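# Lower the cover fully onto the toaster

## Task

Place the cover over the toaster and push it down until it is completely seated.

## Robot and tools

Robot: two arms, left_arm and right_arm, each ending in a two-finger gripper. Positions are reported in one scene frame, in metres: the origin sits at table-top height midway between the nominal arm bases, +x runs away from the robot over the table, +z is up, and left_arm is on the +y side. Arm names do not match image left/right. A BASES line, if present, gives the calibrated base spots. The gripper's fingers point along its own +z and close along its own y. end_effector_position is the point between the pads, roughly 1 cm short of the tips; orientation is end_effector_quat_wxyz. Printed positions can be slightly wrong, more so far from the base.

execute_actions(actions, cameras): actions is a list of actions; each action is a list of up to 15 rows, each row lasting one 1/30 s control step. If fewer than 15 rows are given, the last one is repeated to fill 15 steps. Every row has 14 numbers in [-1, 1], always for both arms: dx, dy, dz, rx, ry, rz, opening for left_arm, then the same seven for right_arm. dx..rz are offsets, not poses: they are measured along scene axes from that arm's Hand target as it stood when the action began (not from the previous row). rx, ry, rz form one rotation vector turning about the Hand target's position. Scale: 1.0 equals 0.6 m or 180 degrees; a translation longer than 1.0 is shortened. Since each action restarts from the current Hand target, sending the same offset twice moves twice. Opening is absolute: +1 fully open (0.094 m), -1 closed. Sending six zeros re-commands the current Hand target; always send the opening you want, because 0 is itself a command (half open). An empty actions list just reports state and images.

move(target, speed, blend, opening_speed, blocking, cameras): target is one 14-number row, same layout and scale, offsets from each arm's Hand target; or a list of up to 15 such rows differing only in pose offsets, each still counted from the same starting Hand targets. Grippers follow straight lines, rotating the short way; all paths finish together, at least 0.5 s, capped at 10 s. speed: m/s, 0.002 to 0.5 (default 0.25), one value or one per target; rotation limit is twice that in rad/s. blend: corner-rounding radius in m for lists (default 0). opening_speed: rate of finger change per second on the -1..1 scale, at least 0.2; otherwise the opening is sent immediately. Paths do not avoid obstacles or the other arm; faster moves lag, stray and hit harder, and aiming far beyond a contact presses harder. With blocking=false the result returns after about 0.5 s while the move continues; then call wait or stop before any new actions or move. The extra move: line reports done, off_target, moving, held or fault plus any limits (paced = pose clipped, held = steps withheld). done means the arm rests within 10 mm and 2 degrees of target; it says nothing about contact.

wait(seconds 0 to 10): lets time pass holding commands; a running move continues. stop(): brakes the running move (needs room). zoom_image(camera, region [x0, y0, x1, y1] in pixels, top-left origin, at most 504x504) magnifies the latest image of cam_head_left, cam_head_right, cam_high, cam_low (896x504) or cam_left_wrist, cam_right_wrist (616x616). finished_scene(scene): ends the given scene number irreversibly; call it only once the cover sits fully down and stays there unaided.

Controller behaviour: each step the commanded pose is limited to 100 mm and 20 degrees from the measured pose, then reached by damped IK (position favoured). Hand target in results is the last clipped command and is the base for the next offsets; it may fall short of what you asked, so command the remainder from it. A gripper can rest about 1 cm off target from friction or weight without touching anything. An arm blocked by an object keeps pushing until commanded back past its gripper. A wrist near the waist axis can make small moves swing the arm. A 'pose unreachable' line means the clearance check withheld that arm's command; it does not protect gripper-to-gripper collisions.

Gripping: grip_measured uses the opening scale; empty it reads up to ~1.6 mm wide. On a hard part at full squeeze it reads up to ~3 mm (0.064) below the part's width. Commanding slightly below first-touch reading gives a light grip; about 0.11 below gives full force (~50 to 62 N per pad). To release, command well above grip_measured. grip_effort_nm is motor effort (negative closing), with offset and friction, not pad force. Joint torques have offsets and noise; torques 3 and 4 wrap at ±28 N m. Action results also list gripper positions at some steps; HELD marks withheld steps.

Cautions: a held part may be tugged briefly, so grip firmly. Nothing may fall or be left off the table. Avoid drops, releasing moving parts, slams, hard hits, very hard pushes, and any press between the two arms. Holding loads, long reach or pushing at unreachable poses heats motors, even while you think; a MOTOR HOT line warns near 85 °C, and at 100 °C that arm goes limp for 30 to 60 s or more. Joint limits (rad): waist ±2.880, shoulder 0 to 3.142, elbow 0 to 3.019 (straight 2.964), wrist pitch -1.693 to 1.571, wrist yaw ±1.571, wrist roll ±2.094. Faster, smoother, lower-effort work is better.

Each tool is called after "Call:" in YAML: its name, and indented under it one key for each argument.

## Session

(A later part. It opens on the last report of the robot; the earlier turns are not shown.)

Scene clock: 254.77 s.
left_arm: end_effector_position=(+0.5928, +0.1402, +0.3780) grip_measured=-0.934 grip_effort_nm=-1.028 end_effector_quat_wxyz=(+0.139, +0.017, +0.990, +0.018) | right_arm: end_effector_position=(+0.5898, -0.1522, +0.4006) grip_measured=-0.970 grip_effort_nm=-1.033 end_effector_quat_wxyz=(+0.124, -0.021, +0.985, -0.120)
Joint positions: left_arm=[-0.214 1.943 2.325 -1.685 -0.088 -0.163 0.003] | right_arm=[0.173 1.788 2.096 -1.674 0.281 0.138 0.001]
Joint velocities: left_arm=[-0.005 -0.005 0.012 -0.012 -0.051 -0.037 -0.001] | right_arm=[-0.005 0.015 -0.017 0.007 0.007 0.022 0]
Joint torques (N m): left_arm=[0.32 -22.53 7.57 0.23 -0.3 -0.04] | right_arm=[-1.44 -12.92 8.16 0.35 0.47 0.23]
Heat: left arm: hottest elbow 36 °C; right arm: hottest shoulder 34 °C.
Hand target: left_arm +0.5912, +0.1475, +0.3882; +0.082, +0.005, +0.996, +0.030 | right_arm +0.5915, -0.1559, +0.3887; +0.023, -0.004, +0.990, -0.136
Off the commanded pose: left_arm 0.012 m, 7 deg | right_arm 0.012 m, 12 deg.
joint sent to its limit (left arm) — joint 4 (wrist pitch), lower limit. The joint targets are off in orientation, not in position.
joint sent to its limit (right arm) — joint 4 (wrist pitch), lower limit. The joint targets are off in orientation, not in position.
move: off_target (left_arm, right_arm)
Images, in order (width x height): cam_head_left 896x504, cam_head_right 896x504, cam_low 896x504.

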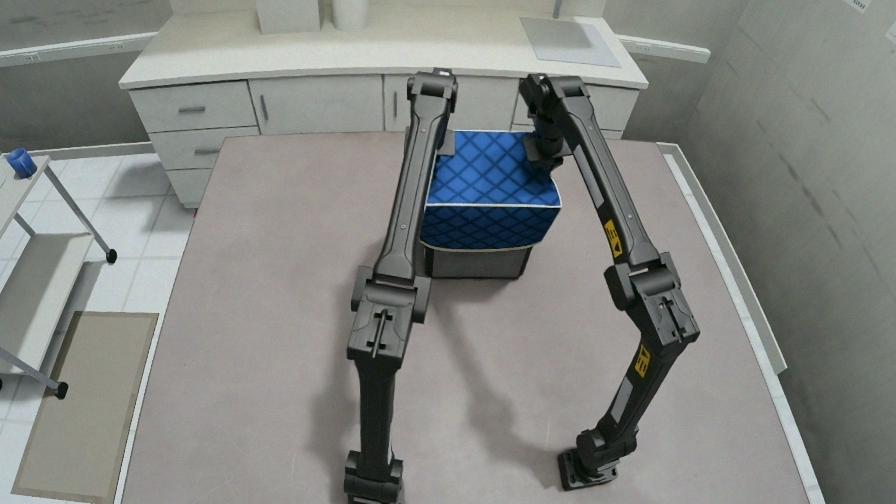

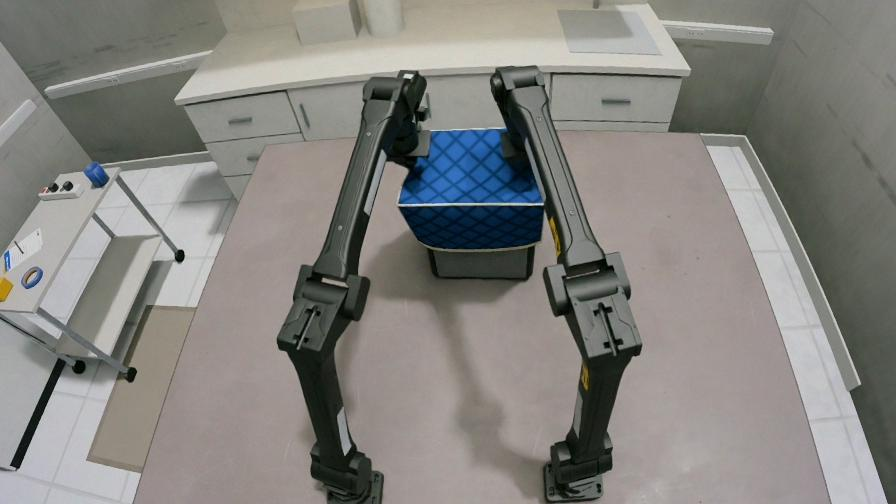

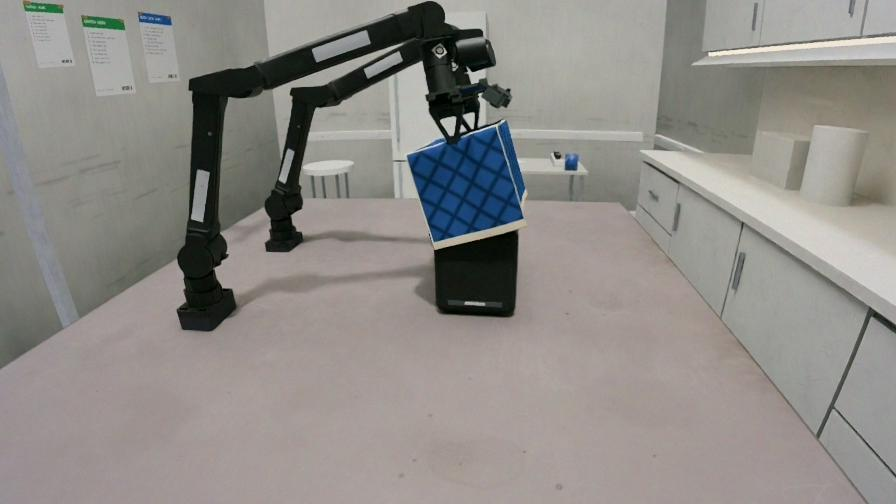

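Call:
move:
  target: [0.02,0,-0.13,0,0,0,-1,0.02,0.0,-0.13,0,0,0,-1]
  speed: 0.1
  cameras: ["cam_low","cam_head_left","cam_head_right"]

Call:
zoom_image:
  camera: "cam_low"
  region: [350, 90, 580, 330]

Call:
zoom_image:
  camera: "cam_head_right"
  region: [350, 70, 600, 320]

Scene clock: 263.70 s.
left_arm: end_effector_position=(+0.5940, +0.1397, +0.3161) grip_measured=-0.934 grip_effort_nm=-1.023 end_effector_quat_wxyz=(+0.079, +0.016, +0.996, +0.029) | right_arm: end_effector_position=(+0.5992, -0.1496, +0.3285) grip_measured=-0.970 grip_effort_nm=-1.033 end_effector_quat_wxyz=(+0.056, -0.014, +0.990, -0.130)
Joint positions: left_arm=[-0.214 1.992 2.25 -1.683 -0.087 -0.17 0.003] | right_arm=[0.173 1.877 2.042 -1.674 0.278 0.172 0.001]
Joint velocities: left_arm=[0.005 -0.005 -0.012 0.002 0.007 -0.037 0] | right_arm=[-0.005 -0.024 0.022 0.022 0.007 0.066 0]
Joint torques (N m): left_arm=[1.14 -20.95 7.91 0.68 -0.24 -0.05] | right_arm=[-1.9 -13.33 8.39 0.13 0.25 0.25]
Heat: left arm: hottest elbow 36 °C; right arm: hottest shoulder 34 °C.
Hand target: left_arm +0.6032, +0.1488, +0.3104; +0.082, +0.004, +0.996, +0.031 | right_arm +0.6023, -0.1559, +0.3099; +0.024, -0.005, +0.990, -0.136
Off the commanded pose: left_arm 0.013 m, 1 deg | right_arm 0.019 m, 4 deg.
joint sent to its limit (right arm) — joint 4 (wrist pitch), lower limit. The joint targets still meet the commanded pose.
move: off_target (left_arm, right_arm)
Images, in order (width x height): cam_head_left 896x504, cam_head_right 896x504, cam_low 896x504.

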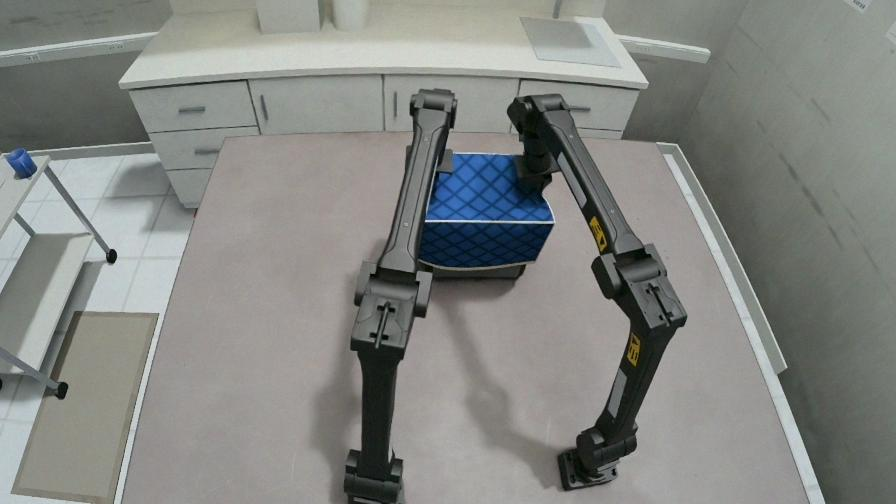

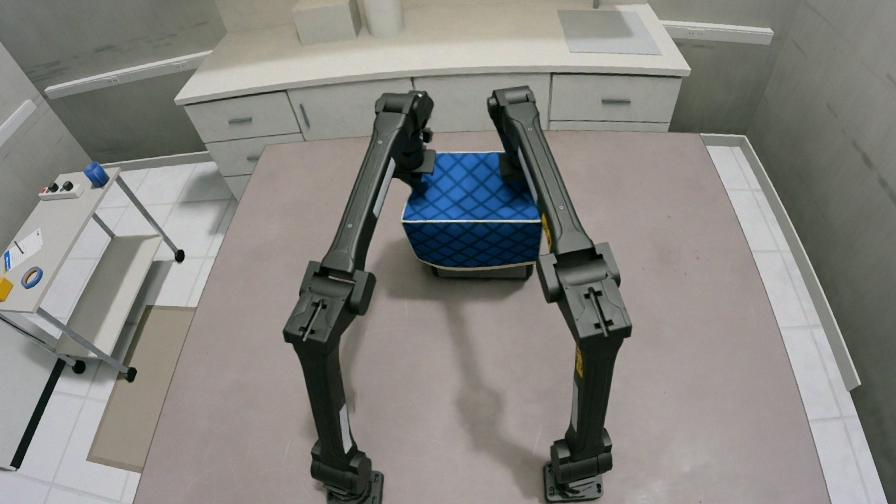

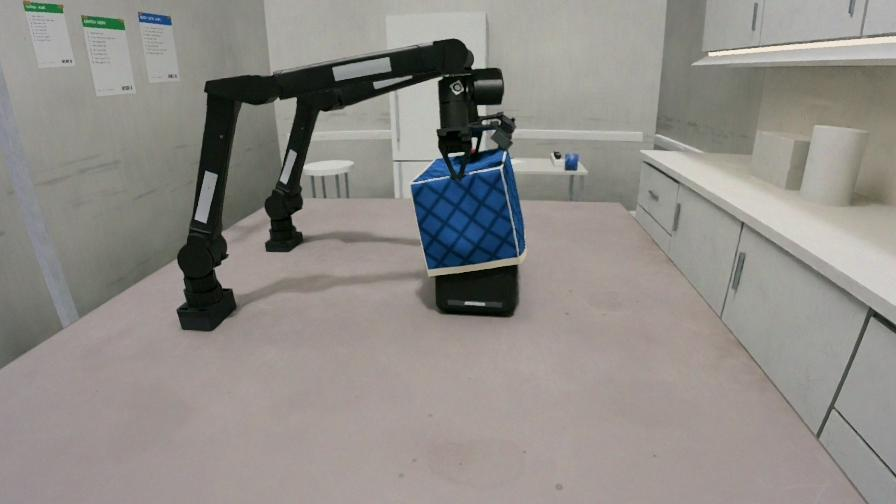

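Scaled by 2.100.

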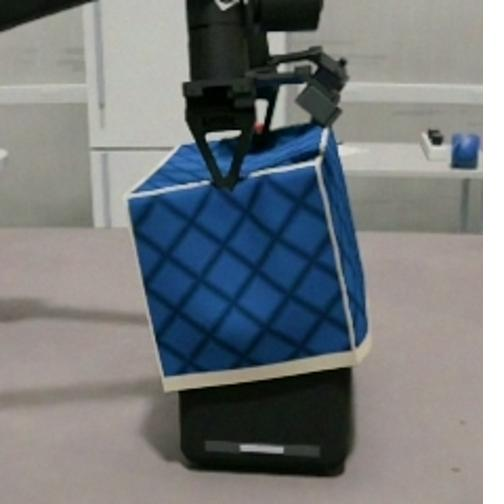

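Scaled by 2.016.

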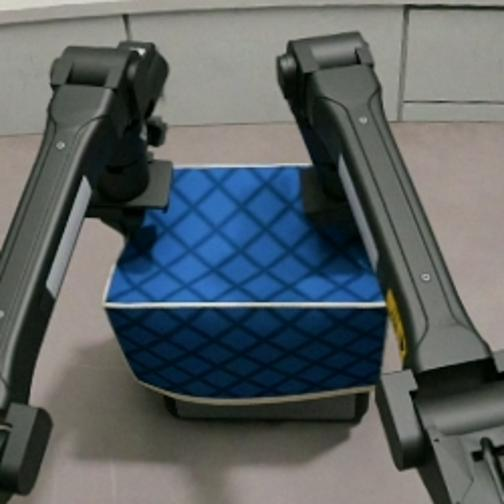

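Call:
move:
  target: [0.04,0,-0.15,0,0.05,0,-1,0.035,0.0,-0.15,0,0.015,0,-1]
  speed: 0.1
  cameras: ["cam_low","cam_head_left","cam_head_right"]

Call:
zoom_image:
  camera: "cam_low"
  region: [350, 90, 580, 330]

Call:
zoom_image:
  camera: "cam_head_right"
  region: [350, 70, 600, 320]

Scene clock: 270.37 s.
left_arm: end_effector_position=(+0.6151, +0.1395, +0.2484) grip_measured=-0.934 grip_effort_nm=-1.018 end_effector_quat_wxyz=(+0.029, +0.013, +0.999, +0.028) | right_arm: end_effector_position=(+0.6200, -0.1489, +0.2441) grip_measured=-0.970 grip_effort_nm=-1.028 end_effector_quat_wxyz=(+0.021, -0.015, +0.991, -0.134)
Joint positions: left_arm=[-0.202 2.114 2.274 -1.683 -0.066 -0.17 0.003] | right_arm=[0.165 1.974 1.969 -1.574 0.272 0.173 0.001]
Joint velocities: left_arm=[-0.005 -0.015 -0.002 0.002 -0.007 -0.051 0.001] | right_arm=[-0.005 0.005 -0.002 -0.012 -0.022 -0.007 0.001]
Joint torques (N m): left_arm=[1.32 -18.73 9.1 -0.18 0.07 0.08] | right_arm=[-1.9 -13.98 8.17 0.24 0.14 0.23]
Heat: left arm: hottest elbow 36 °C; right arm: hottest shoulder 34 °C.
Hand target: left_arm +0.6275, +0.1499, +0.2210; +0.004, +0.005, +0.999, +0.031 | right_arm +0.6217, -0.1561, +0.2194; +0.000, -0.008, +0.991, -0.136
Off the commanded pose: left_arm 0.032 m, 3 deg | right_arm 0.025 m, 3 deg.
joint sent to its limit (left arm) — joint 4 (wrist pitch), lower limit. The joint targets still meet the commanded pose.
move: off_target (left_arm, right_arm)
Images, in order (width x height): cam_head_left 896x504, cam_head_right 896x504, cam_low 896x504.

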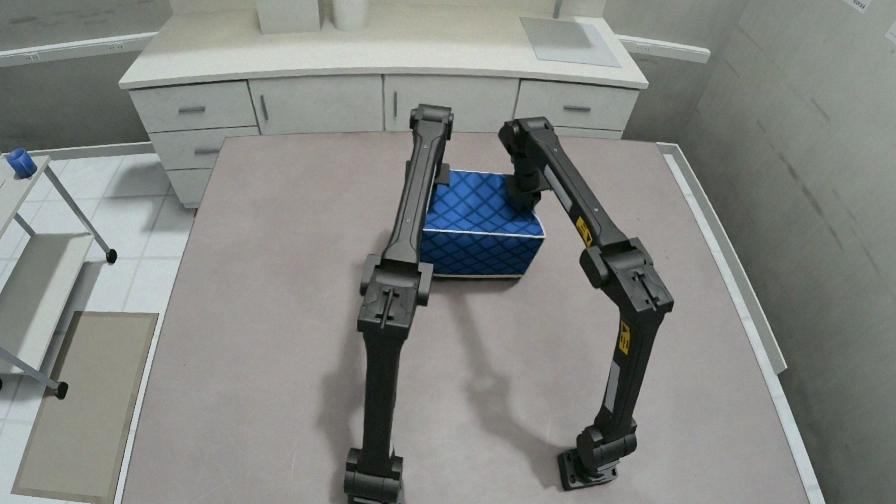

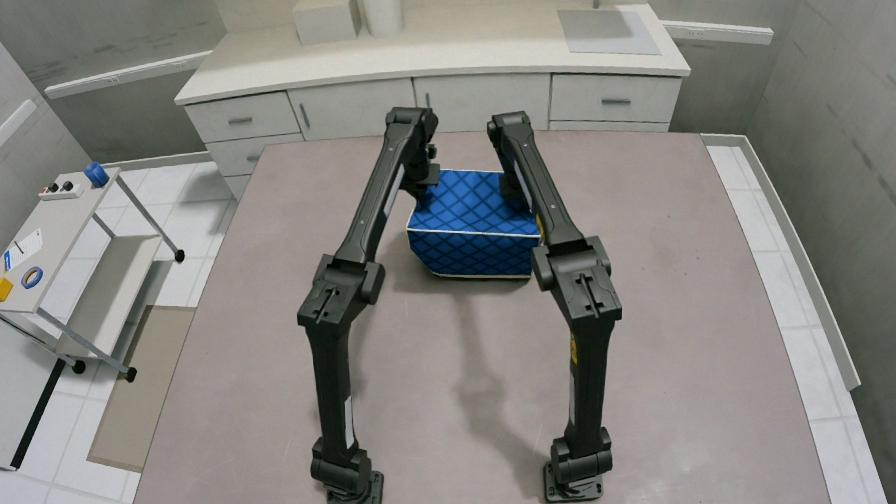

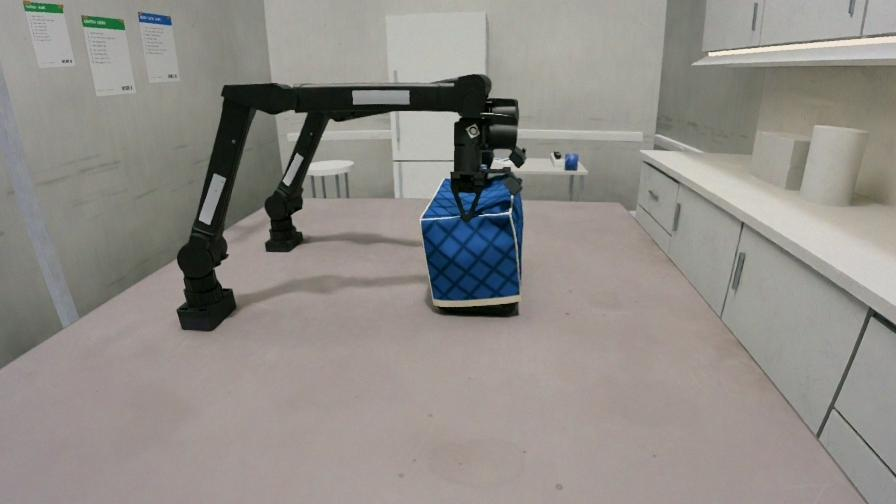

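Scaled by 2.100.

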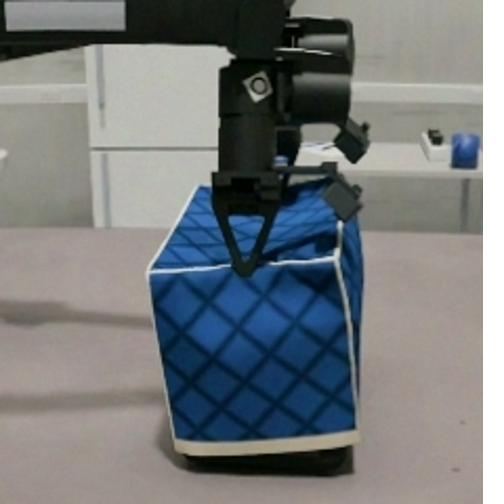

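Scaled by 2.016.

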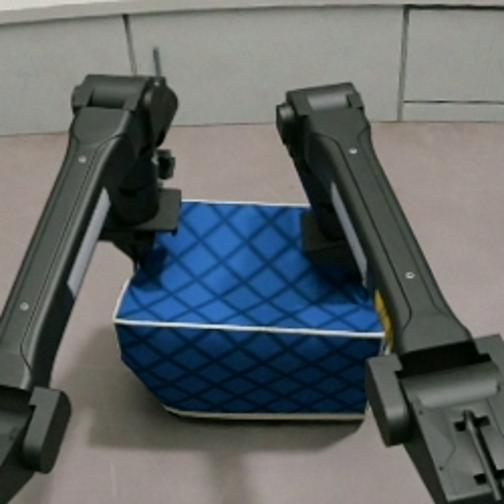

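Call:
move:
  target: [0.025,0,-0.055,0,0.0,0,-1,0.03,0.0,-0.055,0,0.0,0,-1]
  speed: 0.08
  cameras: ["cam_low","cam_head_left","cam_head_right"]

Call:
zoom_image:
  camera: "cam_low"
  region: [350, 90, 580, 330]

Scene clock: 276.17 s.
left_arm: end_effector_position=(+0.6253, +0.1378, +0.2264) grip_measured=-0.934 grip_effort_nm=-1.023 end_effector_quat_wxyz=(+0.023, +0.013, +0.999, +0.029) | right_arm: end_effector_position=(+0.6290, -0.1502, +0.2357) grip_measured=-0.970 grip_effort_nm=-1.038 end_effector_quat_wxyz=(+0.030, -0.011, +0.991, -0.132)
Joint positions: left_arm=[-0.201 2.156 2.287 -1.667 -0.065 -0.17 0.003] | right_arm=[0.16 1.988 1.969 -1.541 0.272 0.173 0.001]
Joint velocities: left_arm=[0.005 -0.005 -0.002 -0.002 0.007 0.037 0] | right_arm=[-0.015 0.005 -0.007 0.007 -0.037 -0.022 0]
Joint torques (N m): left_arm=[1.73 -18.2 8.65 0.49 0.05 0.14] | right_arm=[-1.9 -11.52 7.91 1.06 0.14 0.17]
Heat: left arm: hottest elbow 36 °C; right arm: hottest shoulder 34 °C.
Hand target: left_arm +0.6427, +0.1505, +0.1881; +0.004, +0.005, +0.999, +0.031 | right_arm +0.6392, -0.1561, +0.1861; +0.000, -0.008, +0.991, -0.136
Off the commanded pose: left_arm 0.044 m, 2 deg | right_arm 0.051 m, 3 deg.
move: off_target (left_arm, right_arm)
Images, in order (width x height): cam_head_left 896x504, cam_head_right 896x504, cam_low 896x504.

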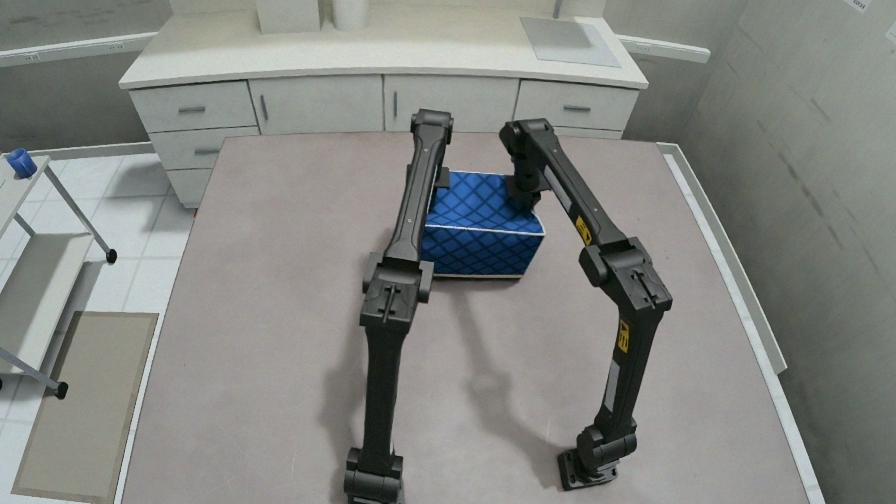

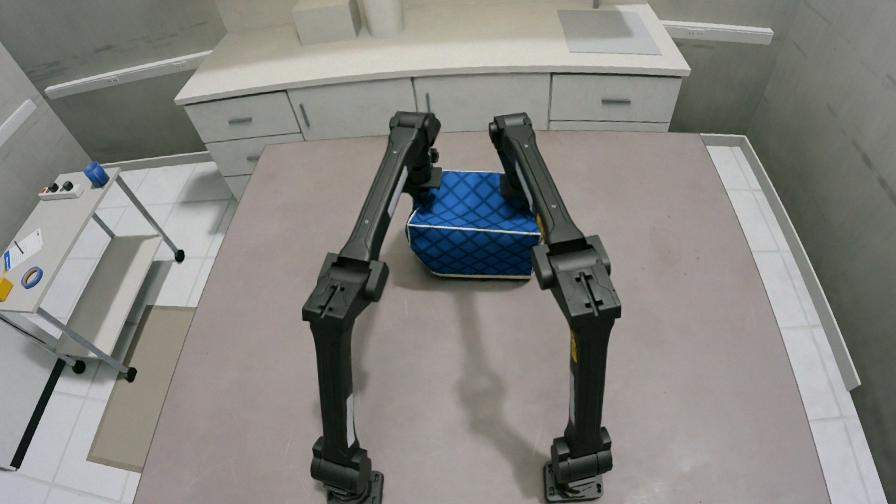

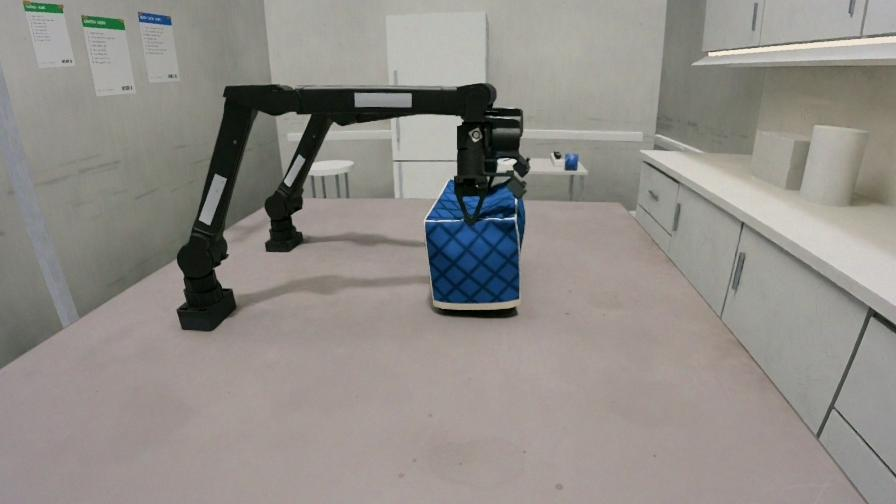

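Scaled by 2.100.

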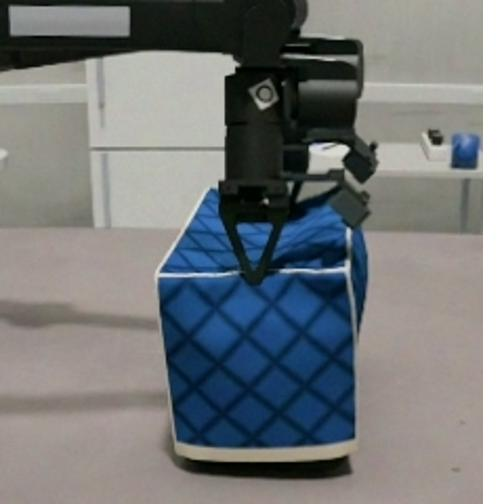

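Call:
move:
  target: [-0.02,-0.01,0.06,0,0,0,-0.5,-0.01,0,0.075,0,0,0,-0.5]
  opening_speed: 1
  speed: 0.1

Call:
move:
  target: [0,0,0,0,0,0,0.6,0,0,0,0,0,0,0.6]
  opening_speed: 1
  cameras: []

Call:
move:
  target: [0,0,0.2,0,0,0,0.6,0,0,0.2,0,0,0,0.6]
  speed: 0.15

Scene clock: 290.63 s.
left_arm: end_effector_position=(+0.6232, +0.1378, +0.2279) grip_measured=-0.502 grip_effort_nm=0.105 end_effector_quat_wxyz=(+0.018, +0.013, +0.999, +0.027) | right_arm: end_effector_position=(+0.6189, -0.1546, +0.2353) grip_measured=-0.502 grip_effort_nm=0.081 end_effector_quat_wxyz=(-0.001, -0.014, +0.990, -0.138)
Joint positions: left_arm=[-0.201 2.157 2.292 -1.68 -0.061 -0.17 0.023] | right_arm=[0.156 2.003 1.99 -1.611 0.272 0.173 0.023]
Joint velocities: left_arm=[-0.015 -0.005 -0.017 0.002 -0.022 0.007 0.001] | right_arm=[0.005 -0.005 -0.007 -0.002 0.037 -0.007 0]
Joint torques (N m): left_arm=[0.97 -21.83 9.36 -0.34 -0.11 0.01] | right_arm=[-1.55 -13.51 13.83 -0.2 0.16 0.2]
Heat: left arm: hottest elbow 37 °C; right arm: hottest shoulder 35 °C.
Hand target: left_arm +0.6306, +0.1439, +0.2237; +0.004, +0.006, +0.999, +0.031 | right_arm +0.6340, -0.1560, +0.2311; +0.000, -0.008, +0.991, -0.136
Off the commanded pose: left_arm 0.011 m, 2 deg | right_arm 0.015 m, 1 deg.
joint sent to its limit (left arm) — joint 4 (wrist pitch), lower limit. The joint targets still meet the commanded pose.
move: off_target (left_arm, right_arm)

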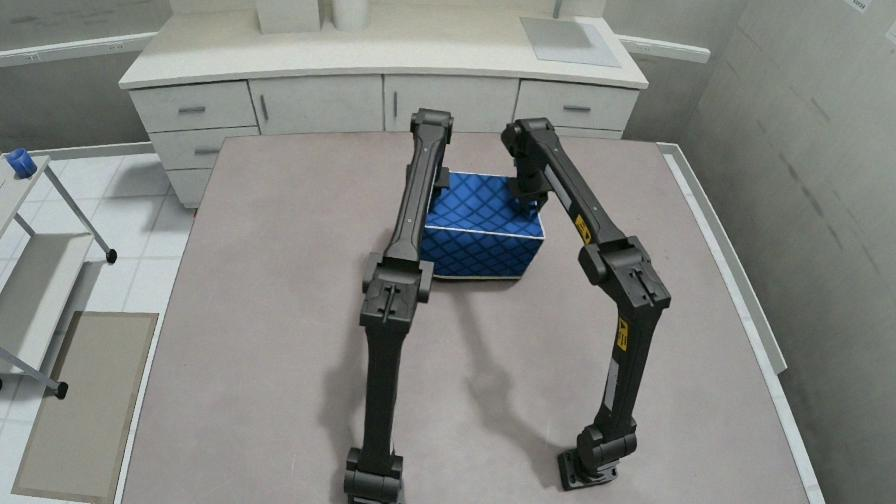

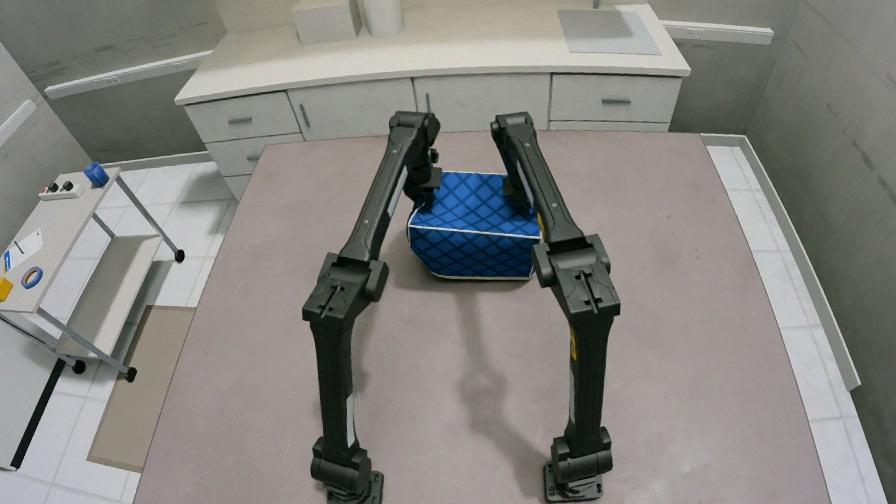

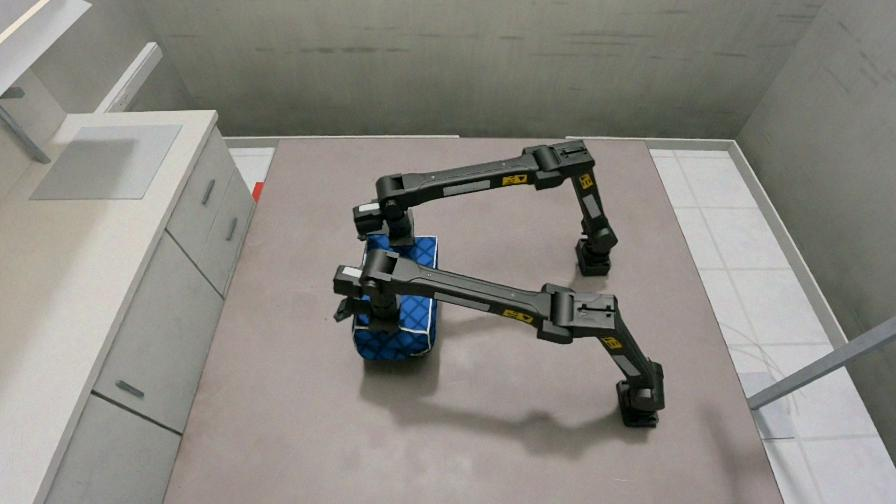

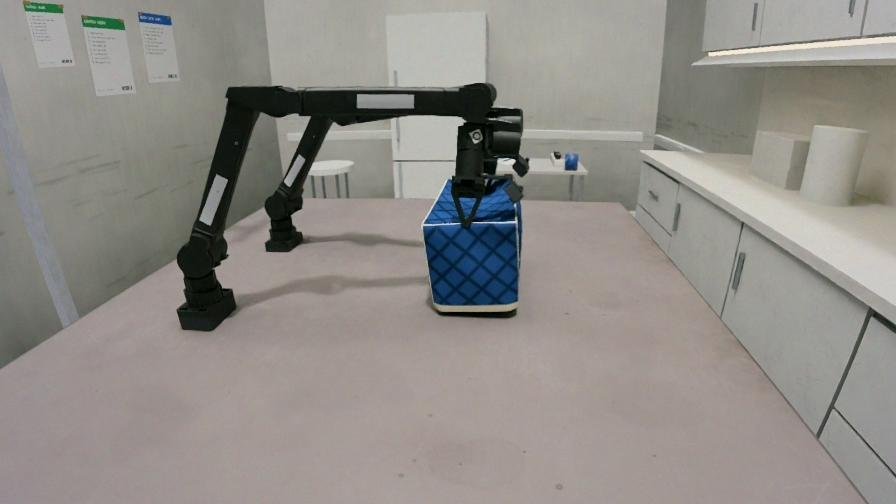

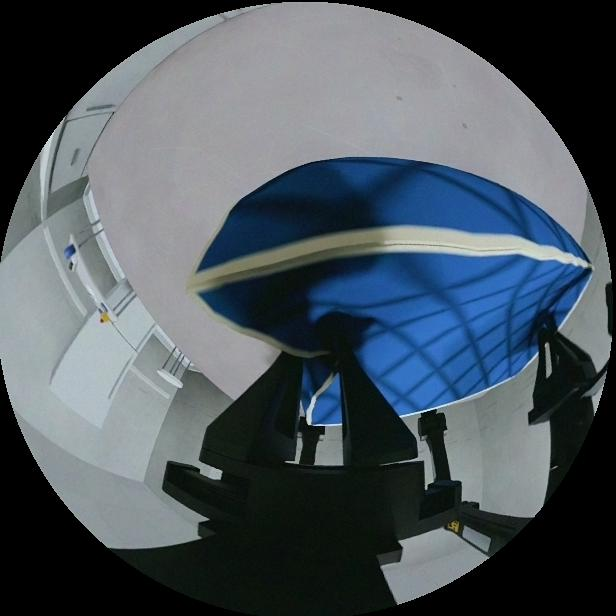

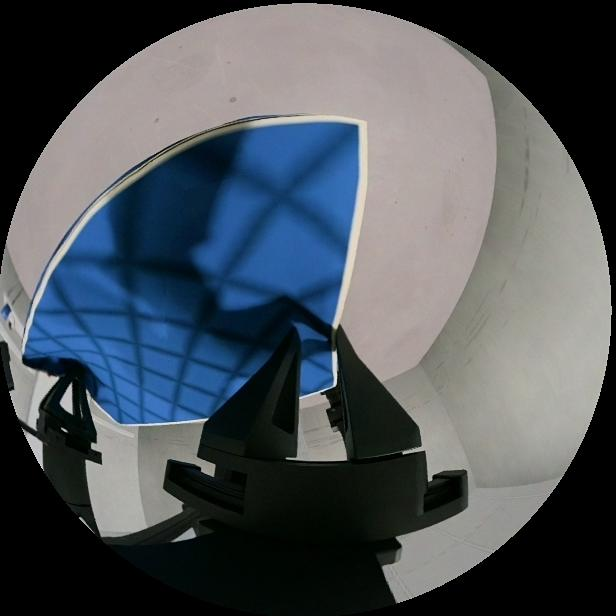

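Scene clock: 292.13 s.
left_arm: end_effector_position=(+0.6232, +0.1380, +0.2279) grip_measured=+0.597 grip_effort_nm=0.105 end_effector_quat_wxyz=(+0.018, +0.012, +0.999, +0.027) | right_arm: end_effector_position=(+0.6211, -0.1544, +0.2403) grip_measured=+0.597 grip_effort_nm=0.110 end_effector_quat_wxyz=(+0.003, -0.013, +0.990, -0.137)
Joint positions: left_arm=[-0.2 2.157 2.292 -1.68 -0.061 -0.17 0.075] | right_arm=[0.156 2.003 2.004 -1.616 0.272 0.173 0.075]
Joint velocities: left_arm=[-0.005 -0.005 0.002 0.007 -0.022 0.051 0.002] | right_arm=[-0.015 -0.034 -0.017 0.002 -0.037 0.066 0.001]
Joint torques (N m): left_arm=[0.15 -22.24 9.26 -0.23 -0.15 0.01] | right_arm=[-1.55 -13.74 12.79 -0.05 0.15 0.2]
Heat: left arm: hottest elbow 37 °C; right arm: hottest shoulder 35 °C.
Hand target: left_arm +0.6306, +0.1440, +0.2237; +0.004, +0.006, +0.999, +0.031 | right_arm +0.6340, -0.1562, +0.2311; +0.000, -0.008, +0.991, -0.136
Off the commanded pose: left_arm 0.010 m, 2 deg | right_arm 0.016 m, 1 deg.
joint sent to its limit (left arm) — joint 4 (wrist pitch), lower limit. The joint targets still meet the commanded pose.
move: off_target (right_arm)
No camera images: "cameras" was empty.

Scene clock: 293.63 s.
left_arm: end_effector_position=(+0.6278, +0.1372, +0.3145) grip_measured=+0.598 grip_effort_nm=0.085 end_effector_quat_wxyz=(+0.101, +0.010, +0.995, +0.012) | right_arm: end_effector_position=(+0.6289, -0.1530, +0.3241) grip_measured=+0.598 grip_effort_nm=0.090 end_effector_quat_wxyz=(+0.066, -0.018, +0.990, -0.126)
Joint positions: left_arm=[-0.2 2.079 2.382 -1.68 -0.061 -0.17 0.075] | right_arm=[0.156 1.95 2.14 -1.672 0.272 0.143 0.075]
Joint velocities: left_arm=[-0.005 -0.005 -0.027 -0.007 0.022 0.037 0] | right_arm=[0.005 0.005 -0.002 0.022 -0.007 -0.037 0]
Joint torques (N m): left_arm=[0.85 -24.7 10.45 0.06 -0.19 0.18] | right_arm=[-1.49 -16.67 13.86 0.09 0.43 -0.02]
Heat: left arm: hottest elbow 37 °C; right arm: hottest shoulder 35 °C.
Hand target: left_arm +0.6304, +0.1423, +0.3437; +0.004, +0.007, +1.000, +0.030 | right_arm +0.6359, -0.1561, +0.3518; +0.000, -0.008, +0.991, -0.136
Off the commanded pose: left_arm 0.030 m, 11 deg | right_arm 0.028 m, 8 deg.
joint sent to its limit (left arm) — joint 4 (wrist pitch), lower limit. The joint targets are off in orientation, not in position.
joint sent to its limit (right arm) — joint 4 (wrist pitch), lower limit. The joint targets are off in orientation, not in position.
move: off_target (left_arm, right_arm)

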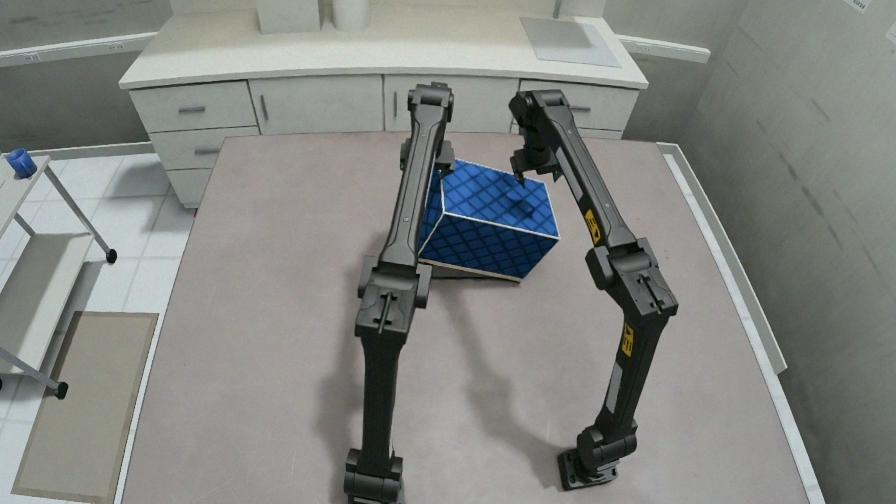

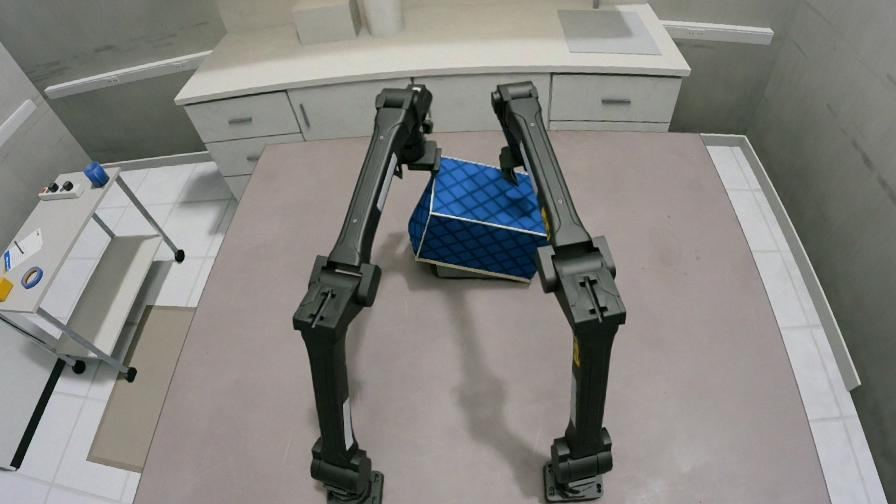

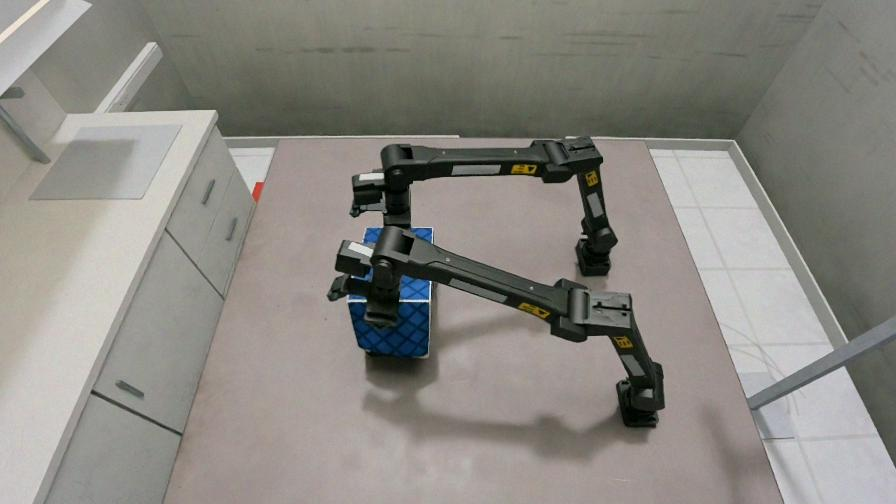

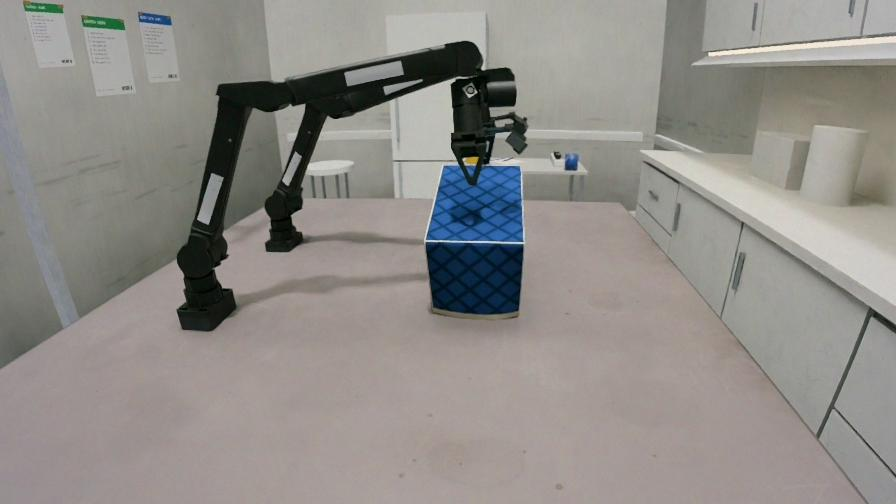

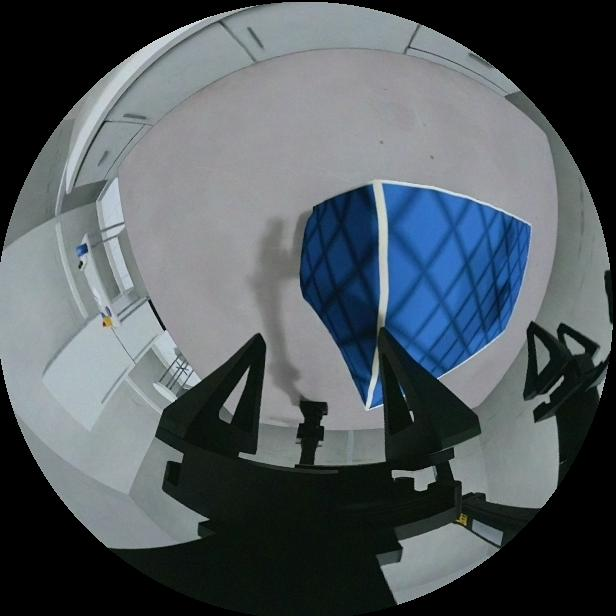

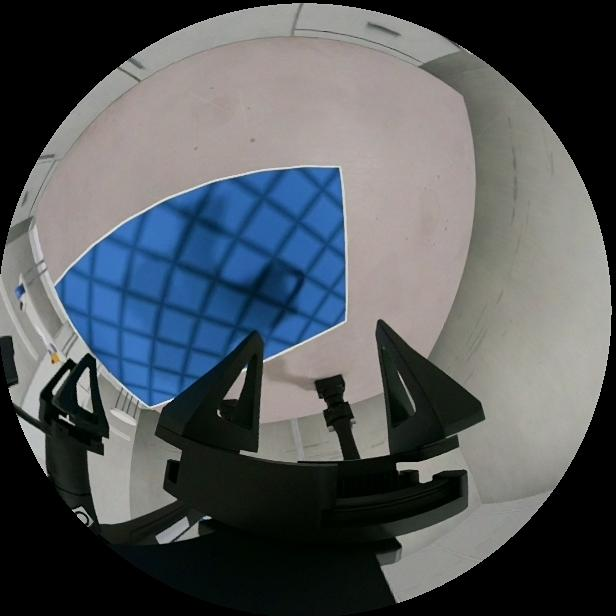

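Call:
zoom_image:
  camera: "cam_head_right"
  region: [380, 130, 580, 300]

Call:
zoom_image:
  camera: "cam_low"
  region: [390, 150, 560, 340]

Call:
zoom_image:
  camera: "cam_head_left"
  region: [380, 130, 580, 300]

Scaled by 2.520.

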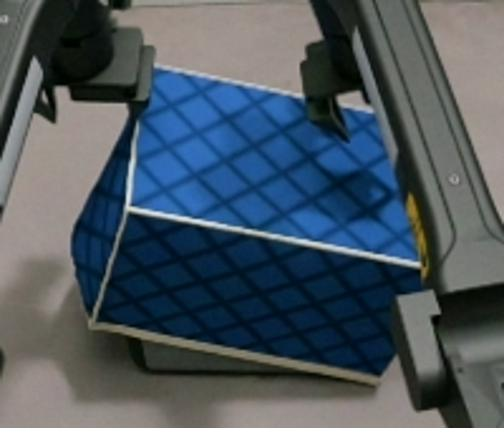

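Scaled by 2.653.

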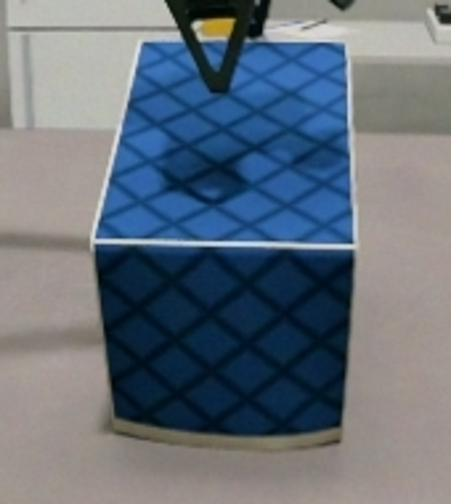

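Scaled by 2.520.

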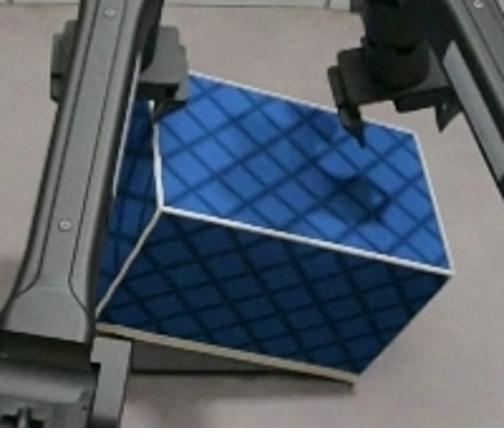

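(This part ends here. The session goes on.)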